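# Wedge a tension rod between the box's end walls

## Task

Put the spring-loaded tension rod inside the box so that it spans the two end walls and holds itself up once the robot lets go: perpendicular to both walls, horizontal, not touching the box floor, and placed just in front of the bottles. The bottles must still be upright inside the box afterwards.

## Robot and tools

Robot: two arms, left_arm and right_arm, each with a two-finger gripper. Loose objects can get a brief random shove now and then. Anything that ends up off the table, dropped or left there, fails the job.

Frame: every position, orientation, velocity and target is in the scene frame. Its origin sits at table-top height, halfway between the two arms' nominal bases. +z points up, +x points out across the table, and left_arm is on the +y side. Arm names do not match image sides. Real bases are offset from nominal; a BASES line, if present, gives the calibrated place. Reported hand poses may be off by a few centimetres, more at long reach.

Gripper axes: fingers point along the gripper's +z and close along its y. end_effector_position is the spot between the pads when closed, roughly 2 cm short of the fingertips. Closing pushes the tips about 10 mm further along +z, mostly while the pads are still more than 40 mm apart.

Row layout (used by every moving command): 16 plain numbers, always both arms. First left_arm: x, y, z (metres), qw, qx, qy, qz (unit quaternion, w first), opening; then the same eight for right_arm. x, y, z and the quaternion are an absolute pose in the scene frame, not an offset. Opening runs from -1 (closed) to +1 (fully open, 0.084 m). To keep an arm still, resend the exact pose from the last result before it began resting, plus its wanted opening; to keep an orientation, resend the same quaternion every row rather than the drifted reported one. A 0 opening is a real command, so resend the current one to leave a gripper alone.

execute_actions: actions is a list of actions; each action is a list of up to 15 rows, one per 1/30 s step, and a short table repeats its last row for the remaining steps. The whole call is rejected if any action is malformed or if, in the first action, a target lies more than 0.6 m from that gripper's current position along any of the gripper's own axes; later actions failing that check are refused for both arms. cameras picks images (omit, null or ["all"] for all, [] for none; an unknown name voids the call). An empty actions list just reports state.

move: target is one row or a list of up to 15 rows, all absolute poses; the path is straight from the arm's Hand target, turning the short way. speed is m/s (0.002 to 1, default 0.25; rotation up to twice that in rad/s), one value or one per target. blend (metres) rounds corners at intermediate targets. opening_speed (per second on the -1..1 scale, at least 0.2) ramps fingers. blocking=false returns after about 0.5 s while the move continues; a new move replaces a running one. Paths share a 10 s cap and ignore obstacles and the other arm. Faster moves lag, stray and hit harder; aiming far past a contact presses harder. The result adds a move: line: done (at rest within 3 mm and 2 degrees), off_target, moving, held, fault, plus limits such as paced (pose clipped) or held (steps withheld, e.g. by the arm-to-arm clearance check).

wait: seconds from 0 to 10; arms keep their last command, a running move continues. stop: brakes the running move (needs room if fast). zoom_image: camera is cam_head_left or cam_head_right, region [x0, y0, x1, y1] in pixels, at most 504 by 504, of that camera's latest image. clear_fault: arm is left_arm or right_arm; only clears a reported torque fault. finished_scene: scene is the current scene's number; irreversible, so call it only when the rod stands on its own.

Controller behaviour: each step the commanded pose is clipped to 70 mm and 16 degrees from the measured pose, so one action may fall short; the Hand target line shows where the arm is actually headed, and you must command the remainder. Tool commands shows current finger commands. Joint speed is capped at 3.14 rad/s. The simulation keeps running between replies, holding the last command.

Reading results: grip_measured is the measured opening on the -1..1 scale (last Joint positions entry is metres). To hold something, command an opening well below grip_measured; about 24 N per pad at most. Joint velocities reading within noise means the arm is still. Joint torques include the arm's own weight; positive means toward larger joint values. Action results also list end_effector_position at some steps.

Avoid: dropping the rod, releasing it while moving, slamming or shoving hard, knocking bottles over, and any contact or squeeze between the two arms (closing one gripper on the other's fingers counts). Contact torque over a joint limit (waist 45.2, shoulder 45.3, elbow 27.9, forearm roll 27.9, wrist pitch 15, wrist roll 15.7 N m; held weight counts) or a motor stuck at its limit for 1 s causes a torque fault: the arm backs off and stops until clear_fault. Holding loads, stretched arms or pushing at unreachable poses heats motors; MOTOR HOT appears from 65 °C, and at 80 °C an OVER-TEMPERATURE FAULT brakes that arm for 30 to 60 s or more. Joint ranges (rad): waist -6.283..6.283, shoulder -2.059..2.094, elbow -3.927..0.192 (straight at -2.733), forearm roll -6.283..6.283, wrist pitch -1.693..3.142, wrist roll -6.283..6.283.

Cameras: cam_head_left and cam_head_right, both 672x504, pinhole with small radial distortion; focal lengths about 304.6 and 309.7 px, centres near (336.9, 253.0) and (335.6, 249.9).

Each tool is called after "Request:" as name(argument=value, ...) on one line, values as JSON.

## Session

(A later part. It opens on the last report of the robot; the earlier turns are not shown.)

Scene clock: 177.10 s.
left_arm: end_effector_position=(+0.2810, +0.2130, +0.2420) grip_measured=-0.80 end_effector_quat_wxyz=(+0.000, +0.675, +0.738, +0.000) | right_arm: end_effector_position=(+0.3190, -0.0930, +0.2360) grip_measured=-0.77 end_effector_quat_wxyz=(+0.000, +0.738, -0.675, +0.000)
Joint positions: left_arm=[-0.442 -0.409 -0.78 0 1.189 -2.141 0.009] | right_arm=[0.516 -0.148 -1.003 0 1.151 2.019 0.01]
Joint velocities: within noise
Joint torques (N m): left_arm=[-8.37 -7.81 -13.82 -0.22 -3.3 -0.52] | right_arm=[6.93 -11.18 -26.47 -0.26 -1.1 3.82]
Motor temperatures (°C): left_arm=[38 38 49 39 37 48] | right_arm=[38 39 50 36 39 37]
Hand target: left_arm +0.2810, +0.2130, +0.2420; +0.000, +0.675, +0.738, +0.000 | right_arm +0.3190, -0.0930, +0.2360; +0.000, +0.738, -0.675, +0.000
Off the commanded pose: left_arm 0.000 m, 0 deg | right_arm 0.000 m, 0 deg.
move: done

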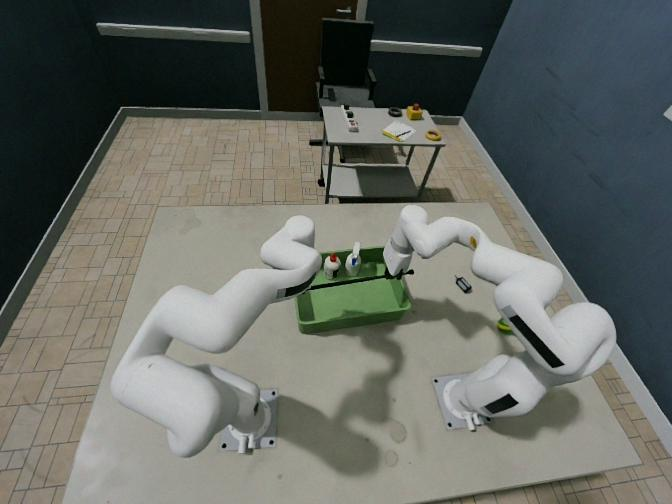

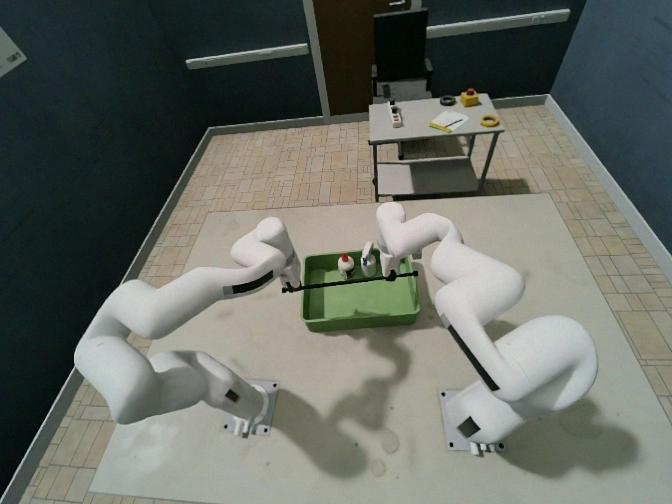

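Request:
move(target=[[0.319, 0.184, 0.232, 0, 0.6746, 0.7382, 0, -1, 0.342, -0.122, 0.226, 0, 0.7382, -0.6746, 0, -1],[0.324, 0.154, 0.222, 0, 0.6746, 0.7382, 0, -1, 0.342, -0.086, 0.216, 0, 0.7382, -0.6746, 0, -1]], speed=[0.12,0.03])

Request:
zoom_image(camera="cam_head_right", region=[250, 220, 480, 390])

Request:
zoom_image(camera="cam_head_left", region=[250, 220, 480, 390])

Scene clock: 199.17 s.
left_arm: end_effector_position=(+0.3240, +0.1540, +0.2220) grip_measured=-1.00 end_effector_quat_wxyz=(+0.000, +0.675, +0.738, +0.000) | right_arm: end_effector_position=(+0.3420, -0.0860, +0.2160) grip_measured=-0.77 end_effector_quat_wxyz=(+0.000, +0.738, -0.675, +0.000)
Joint positions: left_arm=[-0.518 -0.158 -0.952 0 1.11 -2.217 0] | right_arm=[0.503 -0.053 -1.047 0 1.1 2.006 0.01]
Joint velocities: within noise
Joint torques (N m): left_arm=[-6.15 -12.53 -13.61 -0.05 -3.11 -0.79] | right_arm=[5.16 -12.43 -24.14 -1.4 -3.27 2.84]
Motor temperatures (°C): left_arm=[38 38 49 38 37 48] | right_arm=[38 40 52 36 38 37]
Hand target: left_arm +0.3240, +0.1540, +0.2220; +0.000, +0.675, +0.738, +0.000 | right_arm +0.3420, -0.0860, +0.2160; +0.000, +0.738, -0.675, +0.000
Off the commanded pose: left_arm 0.000 m, 0 deg | right_arm 0.000 m, 0 deg.
move: done

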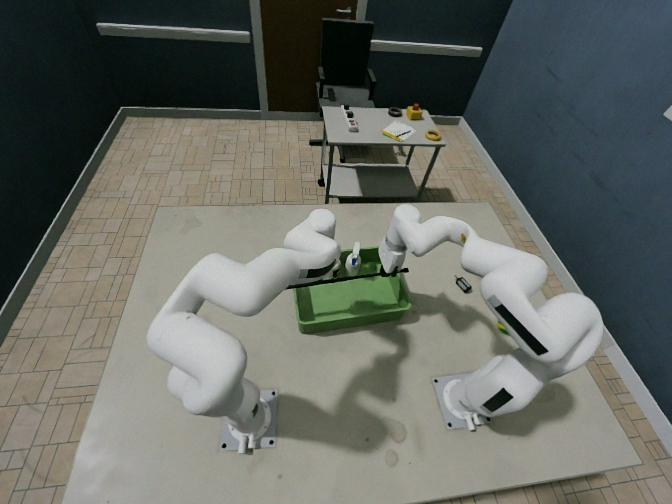

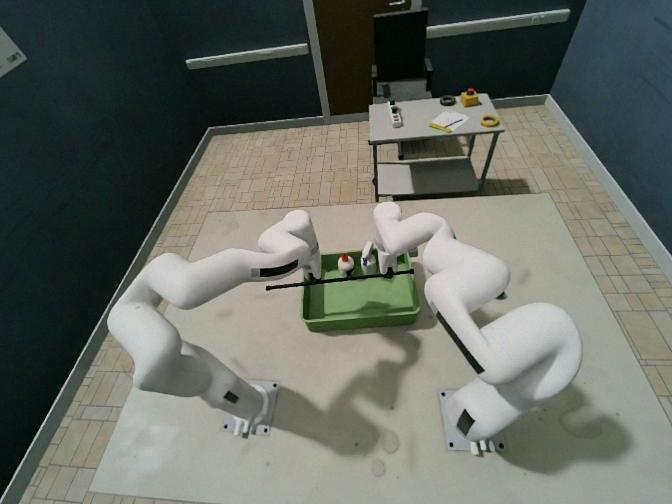

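Scaled by 2.191.

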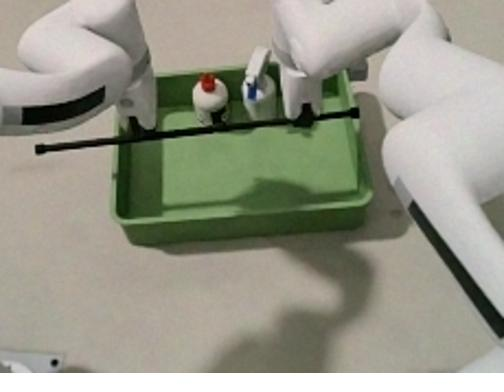

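Scaled by 2.191.

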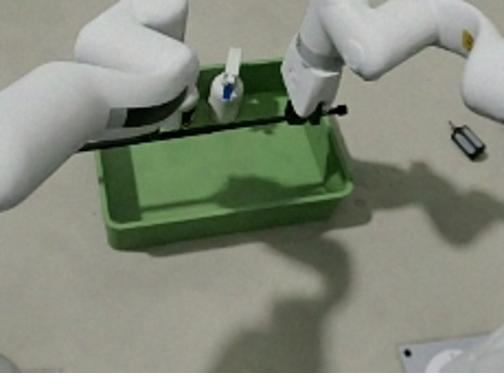

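Request:
move(target=[[0.324, 0.154, 0.270, 0, 0.6746, 0.7382, 0, -1, 0.342, -0.086, 0.216, 0, 0.7382, -0.6746, 0, -1],[0.308, 0.235, 0.270, 0, 0.6746, 0.7382, 0, 0.4, 0.342, -0.086, 0.216, 0, 0.7382, -0.6746, 0, -1]], speed=0.1)

Request:
zoom_image(camera="cam_head_right", region=[250, 220, 480, 390])

Scene clock: 218.67 s.
left_arm: end_effector_position=(+0.3080, +0.2350, +0.2700) grip_measured=+0.39 end_effector_quat_wxyz=(+0.000, +0.675, +0.738, +0.000) | right_arm: end_effector_position=(+0.3420, -0.0860, +0.2160) grip_measured=-0.77 end_effector_quat_wxyz=(+0.000, +0.738, -0.675, +0.000)
Joint positions: left_arm=[-0.356 -0.367 -0.895 0 1.262 -2.055 0.061] | right_arm=[0.503 -0.053 -1.047 0 1.1 2.007 0.01]
Joint velocities: within noise
Joint torques (N m): left_arm=[6.37 -18.94 -11.1 -2.71 -0.65 0.93] | right_arm=[5.34 -14.57 -18.66 -1.1 -2.4 2.91]
Motor temperatures (°C): left_arm=[38 39 48 38 37 48] | right_arm=[38 40 50 36 39 37]
Hand target: left_arm +0.3080, +0.2350, +0.2700; +0.000, +0.675, +0.738, +0.000 | right_arm +0.3420, -0.0860, +0.2160; +0.000, +0.738, -0.675, +0.000
Off the commanded pose: left_arm 0.000 m, 0 deg | right_arm 0.000 m, 0 deg.
move: done

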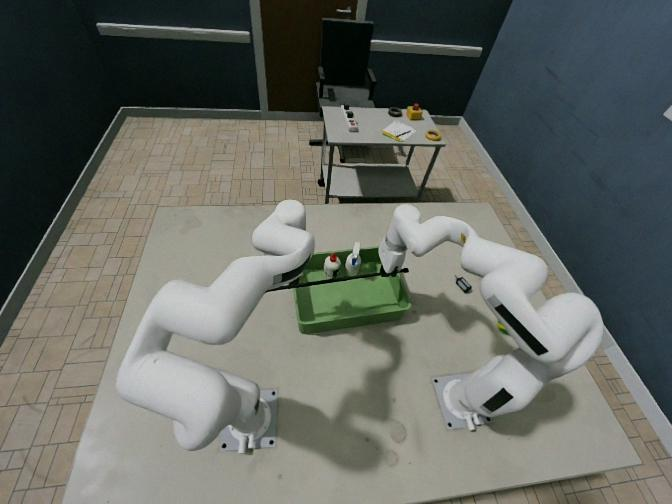

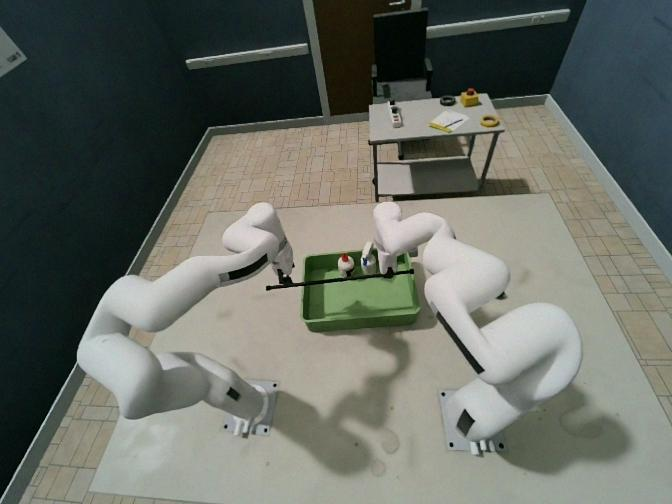

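Scaled by 2.191.

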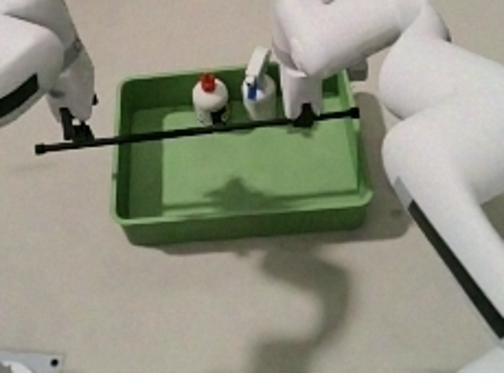

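Request:
move(target=[[0.302, 0.235, 0.206, 0, 0.6746, 0.7382, 0, 0.6, 0.342, -0.086, 0.216, 0, 0.7382, -0.6746, 0, -1]], speed=0.06)

Request:
zoom_image(camera="cam_head_right", region=[250, 220, 390, 320])

Scene clock: 227.57 s.
left_arm: end_effector_position=(+0.3020, +0.2350, +0.2060) grip_measured=+0.59 end_effector_quat_wxyz=(+0.000, +0.675, +0.738, +0.000) | right_arm: end_effector_position=(+0.3420, -0.0860, +0.2160) grip_measured=-0.77 end_effector_quat_wxyz=(+0.000, +0.738, -0.675, +0.000)
Joint positions: left_arm=[-0.363 -0.344 -0.729 0 1.073 -2.062 0.069] | right_arm=[0.503 -0.053 -1.047 0 1.1 2.007 0.01]
Joint velocities: within noise
Joint torques (N m): left_arm=[-5.51 -8.24 -10.39 -1.43 -2.98 -0.78] | right_arm=[4.98 -15.09 -18.62 -1.29 -1.67 2.78]
Motor temperatures (°C): left_arm=[38 39 48 38 37 48] | right_arm=[38 40 49 36 38 37]
Hand target: left_arm +0.3020, +0.2350, +0.2060; +0.000, +0.675, +0.738, +0.000 | right_arm +0.3420, -0.0860, +0.2160; +0.000, +0.738, -0.675, +0.000
Off the commanded pose: left_arm 0.000 m, 0 deg | right_arm 0.000 m, 0 deg.
move: done

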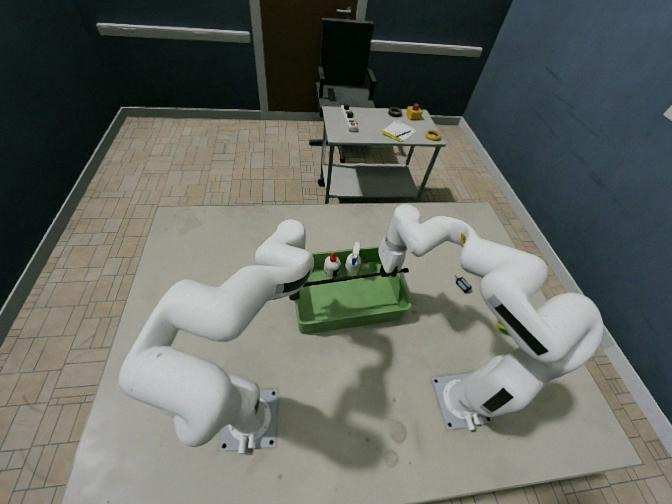

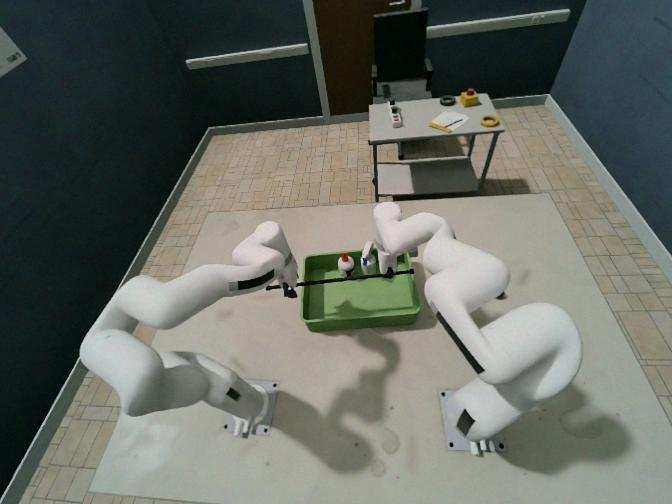

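Scaled by 3.600.

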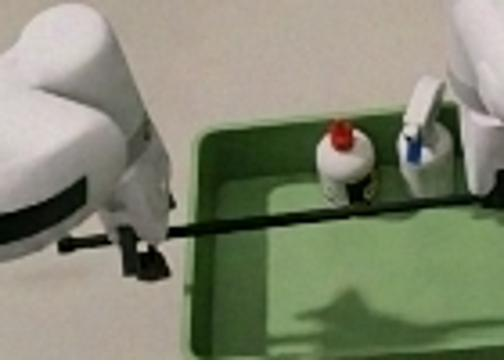

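Request:
move(target=[[0.302, 0.235, 0.206, 0, 0.6746, 0.7382, 0, -1, 0.342, -0.086, 0.216, 0, 0.7382, -0.6746, 0, -1]], speed=0.06, opening_speed=1)

Request:
zoom_image(camera="cam_head_right", region=[250, 220, 480, 390])

Scene clock: 234.33 s.
left_arm: end_effector_position=(+0.3020, +0.2350, +0.2060) grip_measured=-0.72 end_effector_quat_wxyz=(+0.000, +0.675, +0.738, +0.000) | right_arm: end_effector_position=(+0.3420, -0.0860, +0.2160) grip_measured=-0.77 end_effector_quat_wxyz=(+0.000, +0.738, -0.675, +0.000)
Joint positions: left_arm=[-0.363 -0.344 -0.729 0 1.073 -2.062 0.013] | right_arm=[0.503 -0.053 -1.047 0 1.1 2.007 0.01]
Joint velocities: within noise
Joint torques (N m): left_arm=[-5.44 -9.82 -12.76 1.05 -1.77 -0.01] | right_arm=[4.96 -16.25 -18.64 -1.27 -1.05 2.92]
Motor temperatures (°C): left_arm=[38 39 48 38 37 48] | right_arm=[38 40 48 36 38 37]
Hand target: left_arm +0.3020, +0.2350, +0.2060; +0.000, +0.675, +0.738, +0.000 | right_arm +0.3420, -0.0860, +0.2160; +0.000, +0.738, -0.675, +0.000
Off the commanded pose: left_arm 0.000 m, 0 deg | right_arm 0.000 m, 0 deg.
move: done

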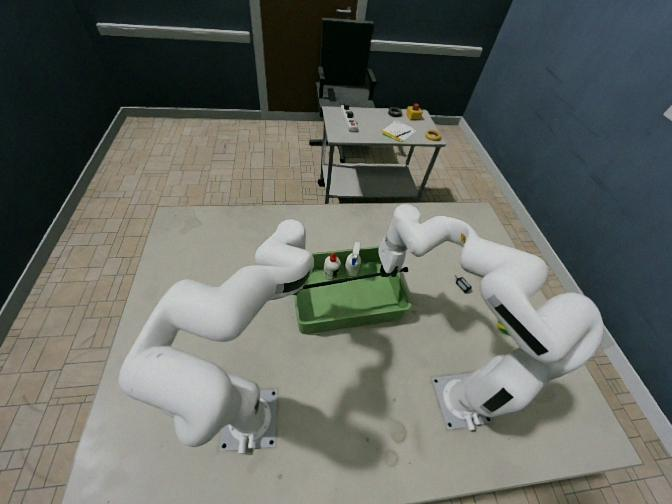

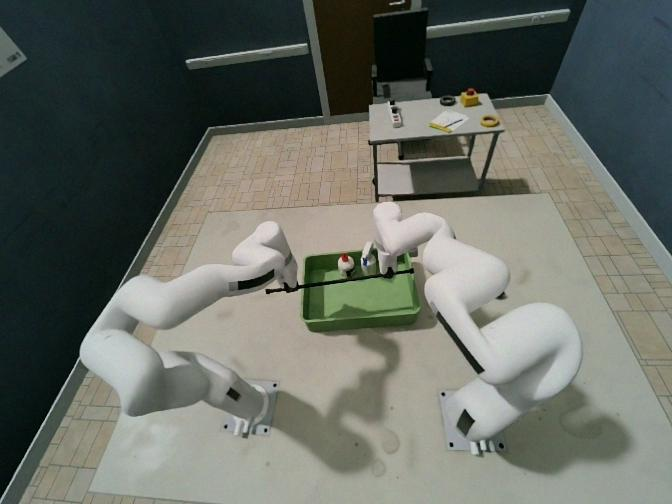

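Scaled by 2.191.

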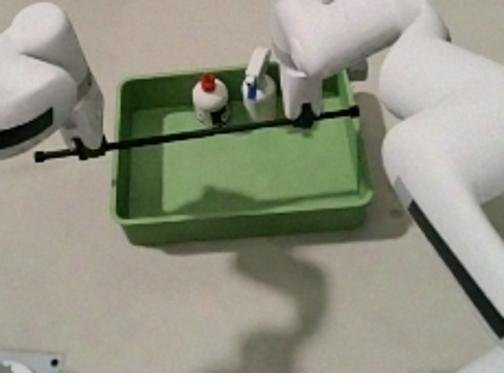

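Request:
move(target=[[0.302, 0.235, 0.206, 0, 0.6746, 0.7382, 0, -1, 0.342, -0.086, 0.216, 0, 0.7382, -0.6746, 0, -0.4],[0.302, 0.235, 0.206, 0, 0.6746, 0.7382, 0, -1, 0.342, -0.086, 0.203, 0, 0.7382, -0.6746, 0, -0.4],[0.302, 0.235, 0.206, 0, 0.6746, 0.7382, 0, -1, 0.342, -0.086, 0.202, 0, 0.7382, -0.6746, 0, -1]], speed=0.05, opening_speed=1)

Request:
zoom_image(camera="cam_head_right", region=[250, 220, 480, 390])

Scene clock: 243.00 s.
left_arm: end_effector_position=(+0.3020, +0.2350, +0.2060) grip_measured=-0.72 end_effector_quat_wxyz=(+0.000, +0.675, +0.738, +0.000) | right_arm: end_effector_position=(+0.3420, -0.0860, +0.2020) grip_measured=-0.77 end_effector_quat_wxyz=(+0.000, +0.738, -0.675, +0.000)
Joint positions: left_arm=[-0.363 -0.344 -0.729 0 1.073 -2.062 0.013] | right_arm=[0.503 -0.04 -1.02 0 1.06 2.007 0.01]
Joint velocities: within noise
Joint torques (N m): left_arm=[-4.9 -11.42 -12.77 1.04 -1.36 0.85] | right_arm=[4.82 -13.21 -18.92 -0.26 -3.35 2.78]
Motor temperatures (°C): left_arm=[38 39 48 38 37 48] | right_arm=[38 40 48 36 38 37]
Hand target: left_arm +0.3020, +0.2350, +0.2060; +0.000, +0.675, +0.738, +0.000 | right_arm +0.3420, -0.0860, +0.2020; +0.000, +0.738, -0.675, +0.000
Off the commanded pose: left_arm 0.000 m, 0 deg | right_arm 0.000 m, 0 deg.
move: done

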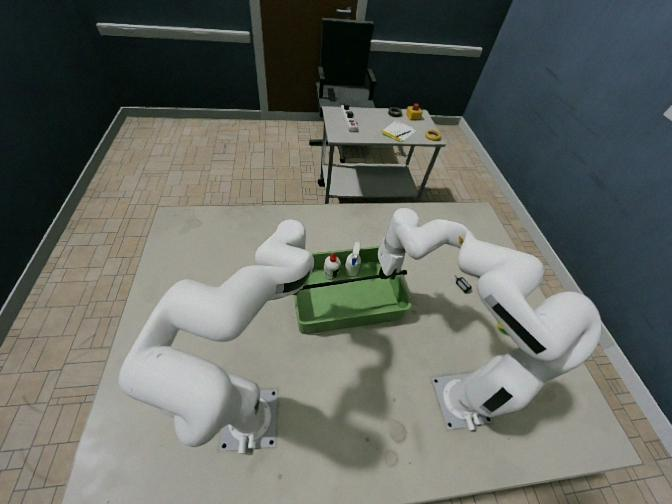

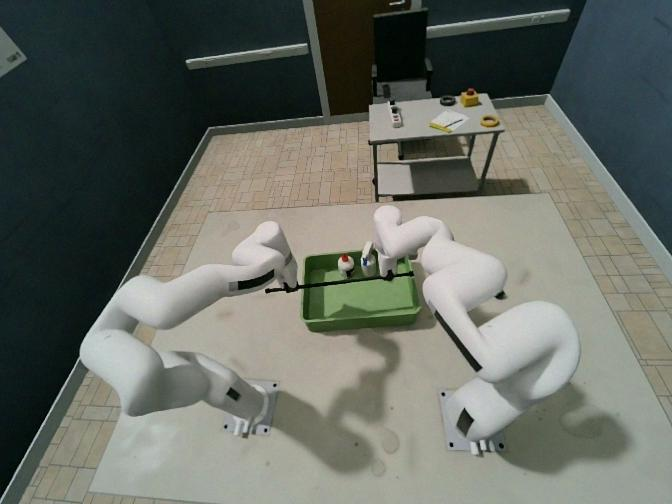

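Scaled by 2.191.

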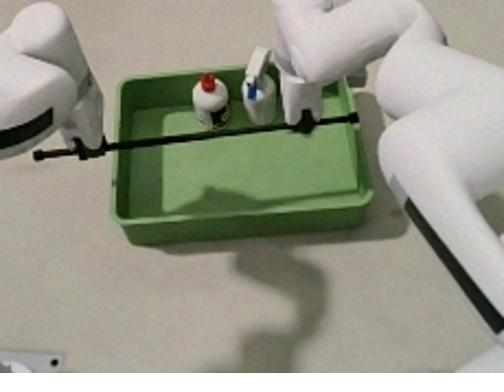

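Request:
move(target=[[0.3145, 0.186, 0.206, 0, 0.6746, 0.7382, 0, -1, 0.3355, -0.076, 0.202, 0, 0.7382, -0.6746, 0, -1]], speed=0.03)

Request:
zoom_image(camera="cam_head_right", region=[250, 220, 480, 390])

Scene clock: 251.10 s.
left_arm: end_effector_position=(+0.3145, +0.1860, +0.2060) grip_measured=-0.72 end_effector_quat_wxyz=(+0.000, +0.675, +0.738, +0.000) | right_arm: end_effector_position=(+0.3355, -0.0760, +0.2020) grip_measured=-0.77 end_effector_quat_wxyz=(+0.000, +0.738, -0.675, +0.000)
Joint positions: left_arm=[-0.463 -0.228 -0.836 0 1.063 -2.162 0.012] | right_arm=[0.529 -0.041 -1.018 0 1.059 2.033 0.01]
Joint velocities: within noise
Joint torques (N m): left_arm=[-5.96 -13.2 -15.97 -0.02 -5.27 -1.26] | right_arm=[8.93 -18.96 -15.46 -0.07 -2.45 2.28]
Motor temperatures (°C): left_arm=[38 39 49 38 37 48] | right_arm=[38 40 49 35 39 37]
Hand target: left_arm +0.3145, +0.1860, +0.2060; +0.000, +0.675, +0.738, +0.000 | right_arm +0.3355, -0.0760, +0.2020; +0.000, +0.738, -0.675, +0.000
Off the commanded pose: left_arm 0.000 m, 0 deg | right_arm 0.000 m, 0 deg.
move: done

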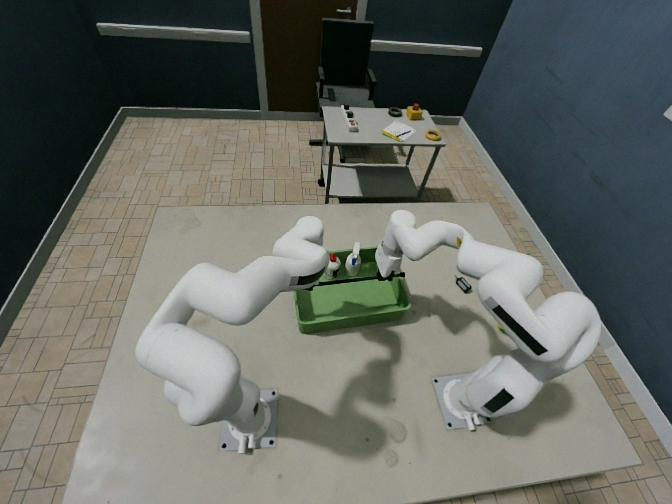

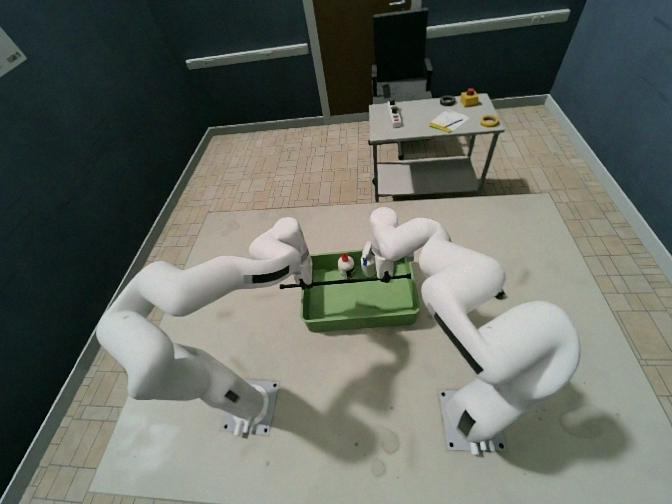

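Scaled by 2.191.

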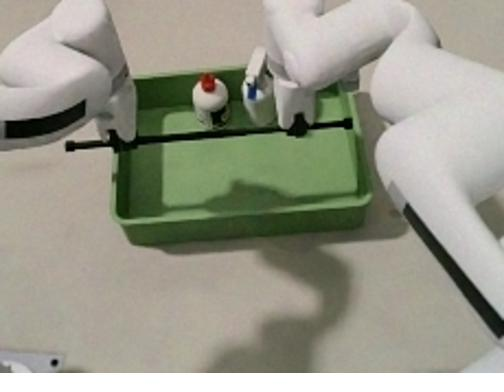

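Request:
move(target=[[0.3185, 0.157, 0.206, 0, 0.6746, 0.7382, 0, -1, 0.3355, -0.061, 0.202, 0, 0.7382, -0.6746, 0, -1]], speed=0.03)

Request:
zoom_image(camera="cam_head_right", region=[250, 220, 480, 390])

Scene clock: 261.50 s.
left_arm: end_effector_position=(+0.3185, +0.1570, +0.2060) grip_measured=-0.72 end_effector_quat_wxyz=(+0.000, +0.675, +0.738, +0.000) | right_arm: end_effector_position=(+0.3355, -0.0610, +0.2020) grip_measured=-0.77 end_effector_quat_wxyz=(+0.000, +0.738, -0.675, +0.000)
Joint positions: left_arm=[-0.519 -0.165 -0.898 0 1.062 -2.218 0.012] | right_arm=[0.557 -0.015 -1.049 0 1.063 2.06 0.01]
Joint velocities: within noise
Joint torques (N m): left_arm=[-6.13 -14.54 -16.2 -1.14 -3.55 -1.21] | right_arm=[9.7 -12.05 -21.98 -0.15 0.72 2.12]
Motor temperatures (°C): left_arm=[38 39 50 38 37 48] | right_arm=[38 40 48 35 38 37]
Hand target: left_arm +0.3185, +0.1570, +0.2060; +0.000, +0.675, +0.738, +0.000 | right_arm +0.3355, -0.0610, +0.2020; +0.000, +0.738, -0.675, +0.000
Off the commanded pose: left_arm 0.000 m, 0 deg | right_arm 0.000 m, 0 deg.
move: done

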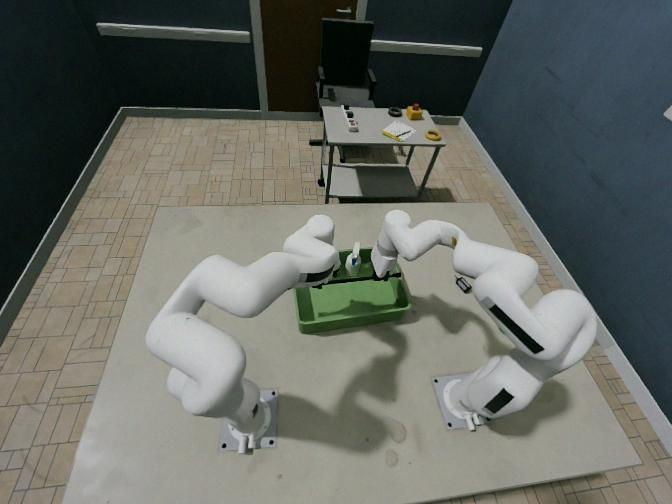

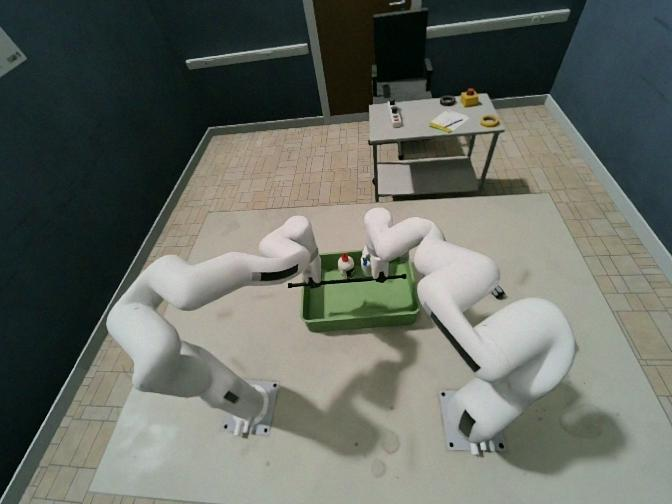

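Scaled by 2.191.

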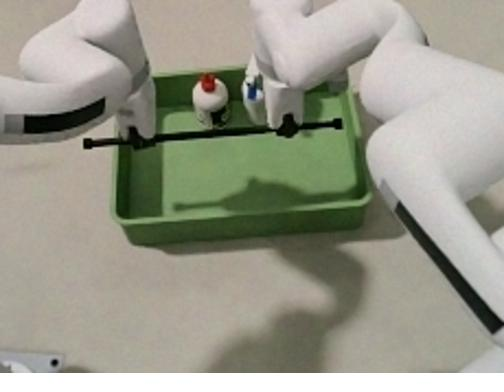

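Request:
move(target=[[0.3215, 0.1230, 0.206, 0, 0.6746, 0.7382, 0, -1, 0.3385, -0.095, 0.202, 0, 0.7382, -0.6746, 0, -1],[0.3228, 0.1037, 0.206, 0, 0.6746, 0.7382, 0, -1, 0.3372, -0.0757, 0.202, 0, 0.7382, -0.6746, 0, -1]], speed=[0.06,0.03])

Request:
zoom_image(camera="cam_head_right", region=[250, 220, 480, 390])

Request:
zoom_image(camera="cam_head_left", region=[250, 220, 480, 390])

Scene clock: 271.93 s.
left_arm: end_effector_position=(+0.3227, +0.1038, +0.2060) grip_measured=-0.72 end_effector_quat_wxyz=(+0.000, +0.675, +0.738, +0.000) | right_arm: end_effector_position=(+0.3373, -0.0759, +0.2020) grip_measured=-0.77 end_effector_quat_wxyz=(+0.000, +0.738, -0.675, +0.000)
Joint positions: left_arm=[-0.614 -0.05 -1.02 0 1.071 -2.313 0.012] | right_arm=[0.528 -0.036 -1.024 0 1.06 2.031 0.01]
Joint velocities: within noise
Joint torques (N m): left_arm=[-21.62 -18.71 -23.99 -10.95 -13.35 -0.96] | right_arm=[26.38 -14.21 -34.23 6.81 -4.87 2.71]
Motor temperatures (°C): left_arm=[38 39 51 38 38 48] | right_arm=[38 40 49 36 38 37]
Hand target: left_arm +0.3228, +0.1037, +0.2060; +0.000, +0.675, +0.738, +0.000 | right_arm +0.3372, -0.0757, +0.2020; +0.000, +0.738, -0.675, +0.000
Off the commanded pose: left_arm 0.000 m, 0 deg | right_arm 0.000 m, 0 deg.
move: done

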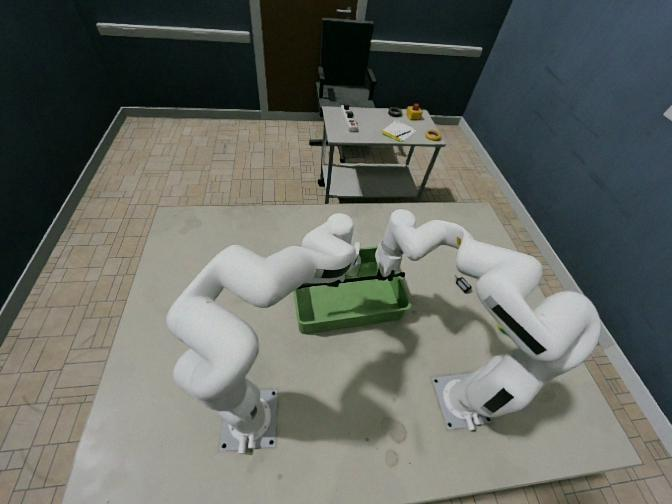

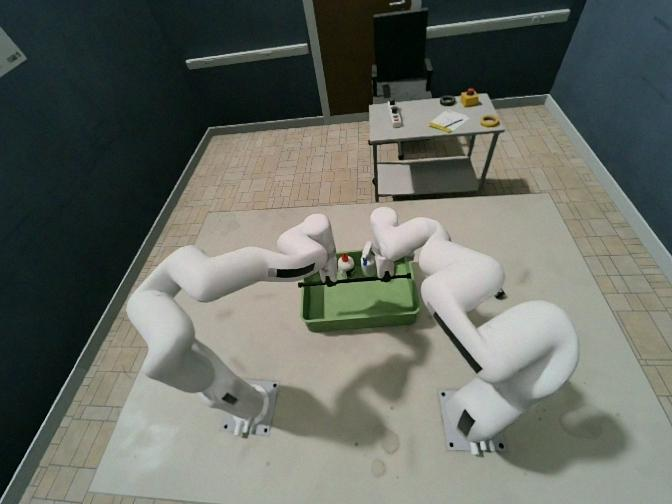

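Scaled by 2.191.

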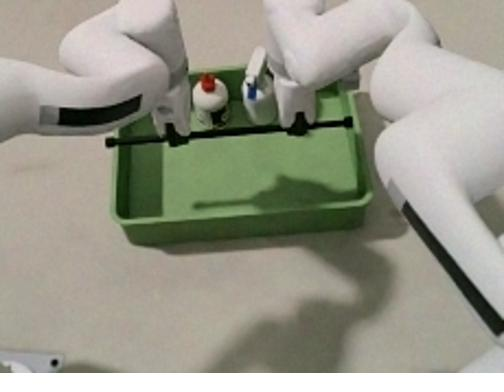

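Scaled by 2.191.

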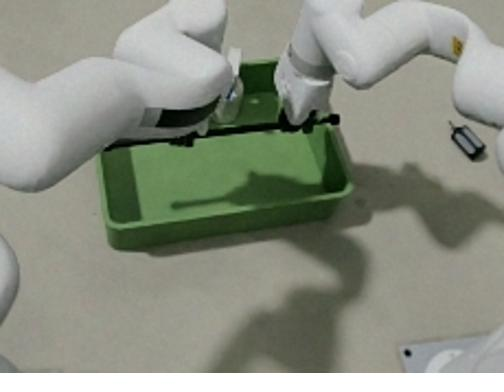

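Request:
move(target=[[0.3276, 0.0817, 0.206, 0, 0.6746, 0.7382, 0, -1, 0.3424, -0.1037, 0.202, 0, 0.7382, -0.6746, 0, -1],[0.3276, 0.0817, 0.146, 0, 0.6746, 0.7382, 0, -1, 0.3424, -0.1037, 0.142, 0, 0.7382, -0.6746, 0, -1]], speed=[0.05,0.05])

Request:
zoom_image(camera="cam_head_right", region=[280, 230, 440, 350])

Request:
zoom_image(camera="cam_head_left", region=[270, 230, 430, 350])

Scene clock: 288.50 s.
left_arm: end_effector_position=(+0.3276, +0.0817, +0.1461) grip_measured=-0.72 end_effector_quat_wxyz=(+0.000, +0.675, +0.738, +0.000) | right_arm: end_effector_position=(+0.3424, -0.1037, +0.1420) grip_measured=-0.77 end_effector_quat_wxyz=(+0.000, +0.738, -0.675, +0.000)
Joint positions: left_arm=[-0.645 0.081 -0.991 0 0.911 -2.344 0.012] | right_arm=[0.469 0.011 -0.894 0 0.884 1.972 0.01]
Joint velocities: within noise
Joint torques (N m): left_arm=[-6.27 -19.27 -12.43 1.81 -5.11 -1.04] | right_arm=[-2.07 -13.02 -14.86 1.1 -2.91 -3.36]
Motor temperatures (°C): left_arm=[39 39 59 40 45 48] | right_arm=[39 40 57 37 41 37]
Hand target: left_arm +0.3276, +0.0817, +0.1460; +0.000, +0.675, +0.738, +0.000 | right_arm +0.3424, -0.1037, +0.1420; +0.000, +0.738, -0.675, +0.000
Off the commanded pose: left_arm 0.000 m, 0 deg | right_arm 0.000 m, 0 deg.
move: done

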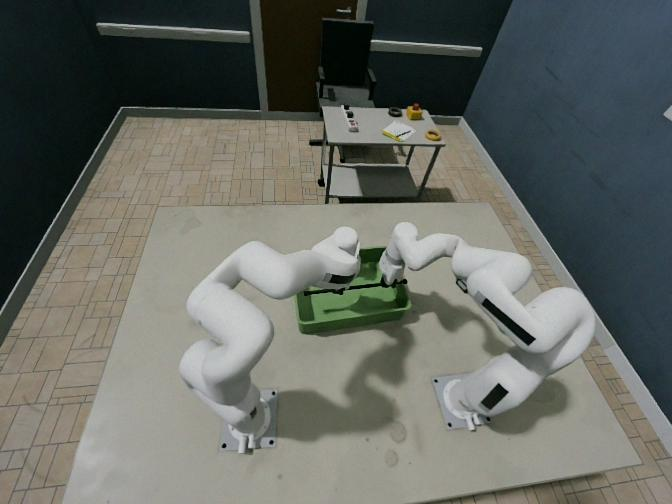

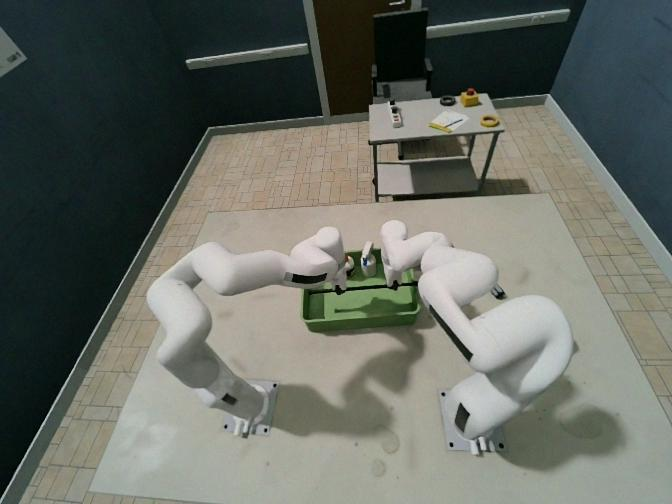

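Scaled by 3.150.

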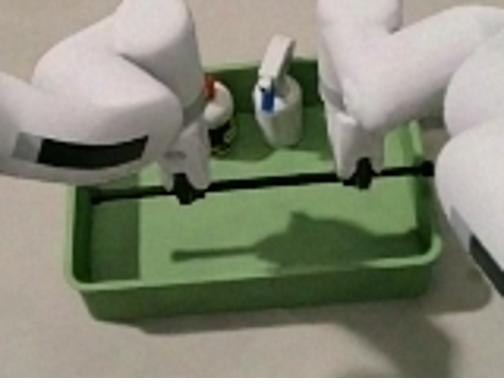

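Scaled by 3.150.

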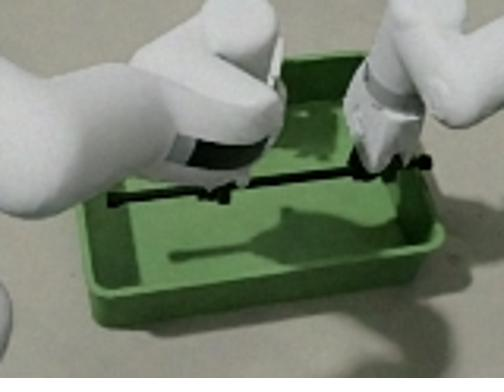

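Request:
move(target=[[0.3268, 0.0877, 0.146, 0, 0.6746, 0.7382, 0, -1, 0.3412, -0.0917, 0.142, 0, 0.7382, -0.6746, 0, -1],[0.3578, 0.0905, 0.122, 0, 0.6746, 0.7382, 0, -1, 0.3722, -0.0889, 0.118, 0, 0.7382, -0.6746, 0, -1]], speed=[0.05,0.05])

Request:
zoom_image(camera="cam_head_right", region=[280, 230, 440, 350])

Request:
zoom_image(camera="cam_head_left", region=[270, 230, 430, 350])

Scene clock: 307.10 s.
left_arm: end_effector_position=(+0.3577, +0.0906, +0.1220) grip_measured=-0.72 end_effector_quat_wxyz=(+0.000, +0.675, +0.738, +0.000) | right_arm: end_effector_position=(+0.3721, -0.0889, +0.1180) grip_measured=-0.77 end_effector_quat_wxyz=(+0.000, +0.738, -0.675, +0.000)
Joint positions: left_arm=[-0.592 0.176 -1.037 0 0.862 -2.291 0.012] | right_arm=[0.466 0.155 -0.996 0 0.842 1.97 0.01]
Joint velocities: within noise
Joint torques (N m): left_arm=[-7.94 -26.87 -24.44 -8.22 -13.31 0.76] | right_arm=[13.63 -16.17 -30.18 4.02 -6.55 -3.24]
Motor temperatures (°C): left_arm=[38 39 55 39 43 48] | right_arm=[38 40 51 36 40 37]
Hand target: left_arm +0.3578, +0.0905, +0.1220; +0.000, +0.675, +0.738, +0.000 | right_arm +0.3722, -0.0889, +0.1180; +0.000, +0.738, -0.675, +0.000
Off the commanded pose: left_arm 0.000 m, 0 deg | right_arm 0.000 m, 0 deg.
move: done

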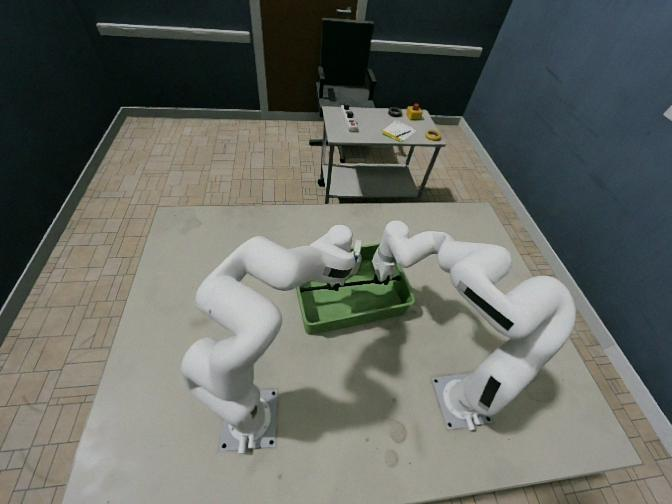

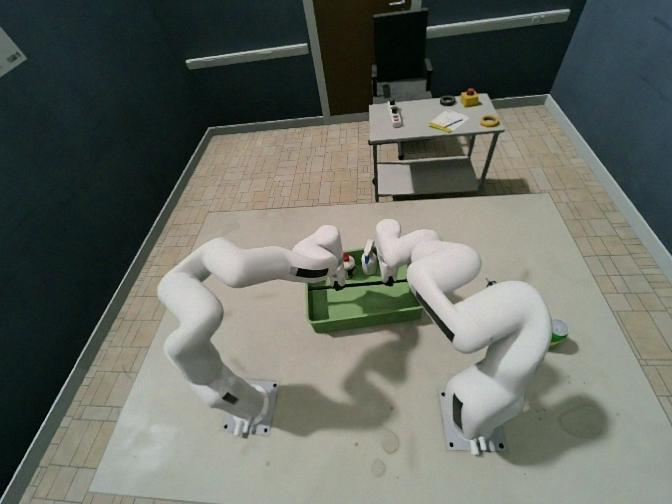

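Scaled by 3.150.

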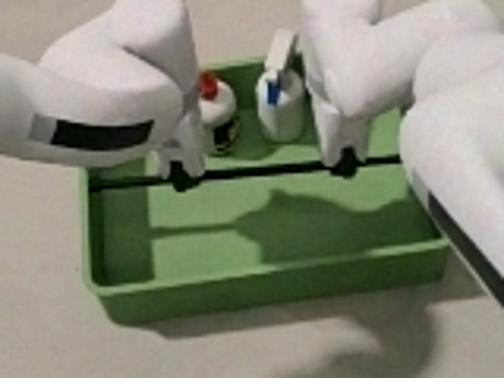

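Scaled by 3.150.

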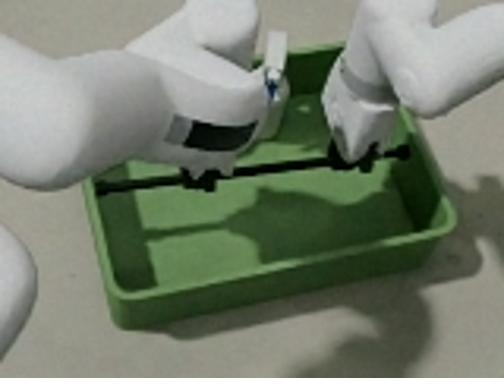

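Request:
move(target=[[0.3578, 0.0905, 0.172, 0, 0.6746, 0.7382, 0, -1, 0.3722, -0.0889, 0.168, 0, 0.7382, -0.6746, 0, -1]], speed=[0.05])

Request:
zoom_image(camera="cam_head_right", region=[280, 230, 440, 350])

Request:
zoom_image(camera="cam_head_left", region=[270, 230, 430, 350])

Scene clock: 318.33 s.
left_arm: end_effector_position=(+0.3578, +0.0905, +0.1720) grip_measured=-0.72 end_effector_quat_wxyz=(+0.000, +0.675, +0.738, +0.000) | right_arm: end_effector_position=(+0.3722, -0.0889, +0.1680) grip_measured=-0.77 end_effector_quat_wxyz=(+0.000, +0.738, -0.675, +0.000)
Joint positions: left_arm=[-0.592 0.106 -1.102 0 0.997 -2.291 0.012] | right_arm=[0.466 0.081 -1.06 0 0.979 1.97 0.01]
Joint velocities: within noise
Joint torques (N m): left_arm=[-15.57 -35.74 -25.29 -8.33 -12.01 0.9] | right_arm=[22.16 -22.27 -30.87 4.03 -3.56 -2.82]
Motor temperatures (°C): left_arm=[38 40 60 39 47 48] | right_arm=[39 40 55 36 42 37]
Hand target: left_arm +0.3578, +0.0905, +0.1720; +0.000, +0.675, +0.738, +0.000 | right_arm +0.3722, -0.0889, +0.1680; +0.000, +0.738, -0.675, +0.000
Off the commanded pose: left_arm 0.000 m, 0 deg | right_arm 0.000 m, 0 deg.
move: done

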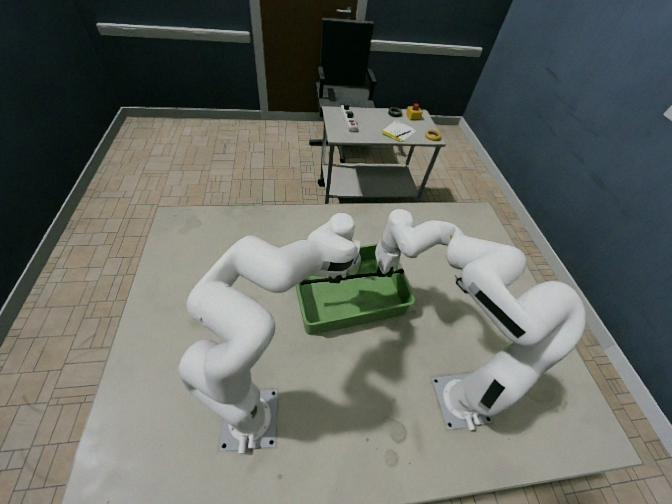

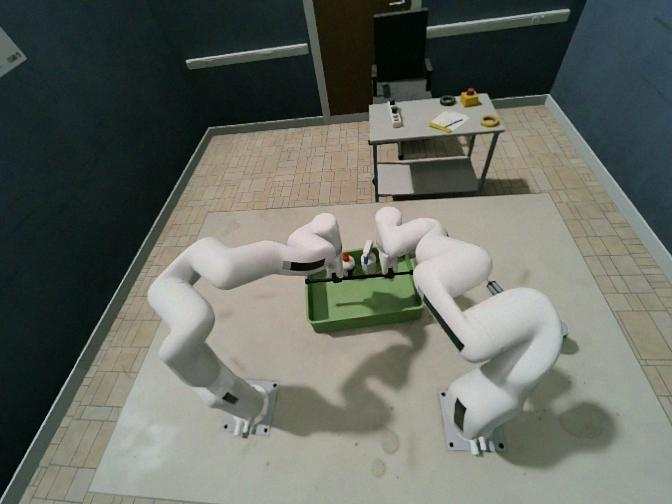

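Scaled by 3.150.

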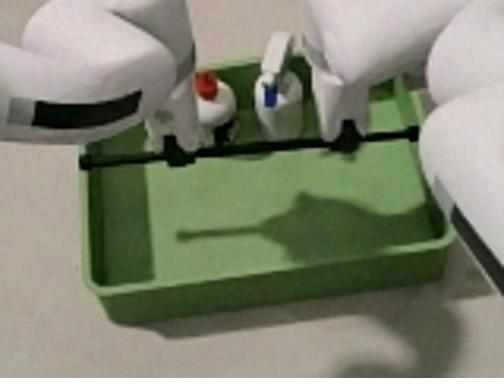

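Scaled by 3.150.

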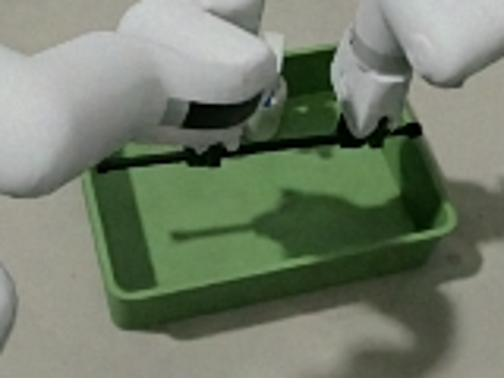

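Request:
move(target=[[0.376, 0.0804, 0.172, 0, 0.6464, 0.7630, 0, -1, 0.404, -0.0984, 0.168, 0, 0.7630, -0.6464, 0, -1]], speed=[0.05])

Request:
zoom_image(camera="cam_head_right", region=[280, 230, 440, 350])

Request:
zoom_image(camera="cam_head_left", region=[270, 230, 430, 350])

Scene clock: 334.20 s.
left_arm: end_effector_position=(+0.3760, +0.0804, +0.1720) grip_measured=-0.72 end_effector_quat_wxyz=(+0.000, +0.646, +0.763, +0.000) | right_arm: end_effector_position=(+0.4040, -0.0984, +0.1680) grip_measured=-0.77 end_effector_quat_wxyz=(+0.000, +0.763, -0.646, +0.000)
Joint positions: left_arm=[-0.587 0.173 -1.188 0 1.016 -2.361 0.012] | right_arm=[0.42 0.159 -1.158 0 1 1.849 0.01]
Joint velocities: within noise
Joint torques (N m): left_arm=[-5.91 -24.58 -23.34 -3.39 -10.18 -0.87] | right_arm=[12.63 -15.39 -26.86 5.08 -1.58 -3.34]
Motor temperatures (°C): left_arm=[39 41 66 40 51 48] | right_arm=[39 41 59 36 42 37]
Hand target: left_arm +0.3760, +0.0804, +0.1720; +0.000, +0.646, +0.763, +0.000 | right_arm +0.4040, -0.0984, +0.1680; +0.000, +0.763, -0.646, +0.000
Off the commanded pose: left_arm 0.000 m, 0 deg | right_arm 0.000 m, 0 deg.
MOTOR HOT: joint 3 (elbow) of the left arm reports 66 °C; the controller stops that arm at 80 °C. To cool a motor, set the load down, stop pushing, or move to a pose that needs little force. At that limit the left arm can sag while its brakes close.
move: done

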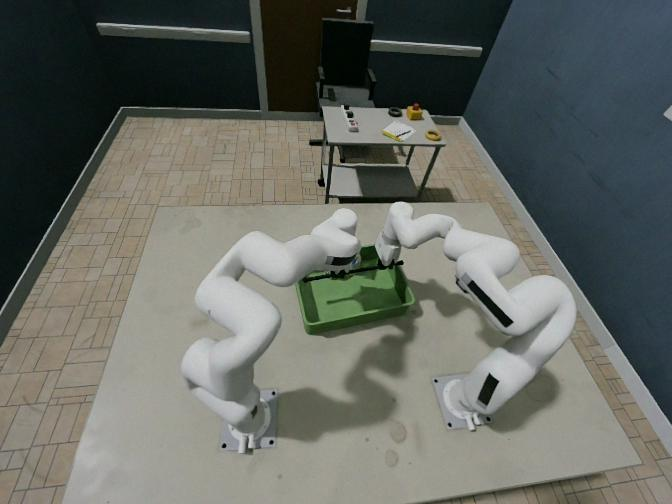

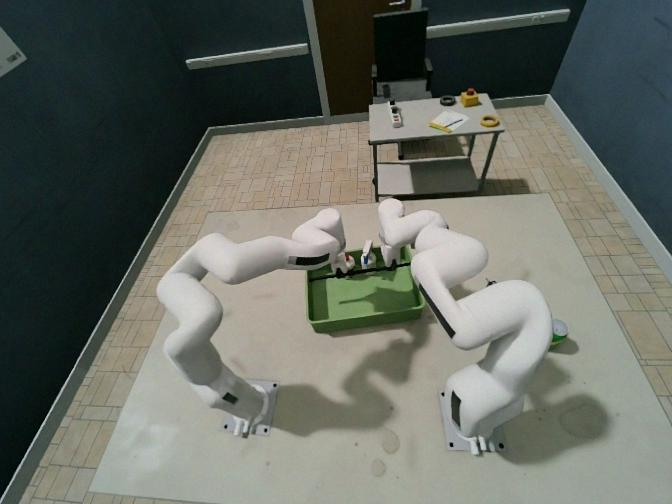

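Scaled by 3.150.

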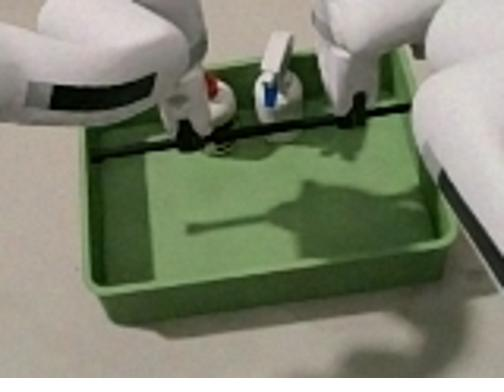

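Scaled by 3.150.

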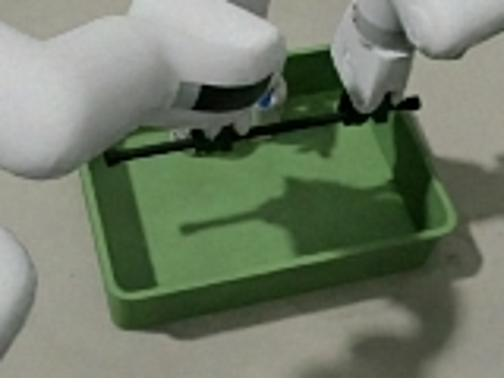

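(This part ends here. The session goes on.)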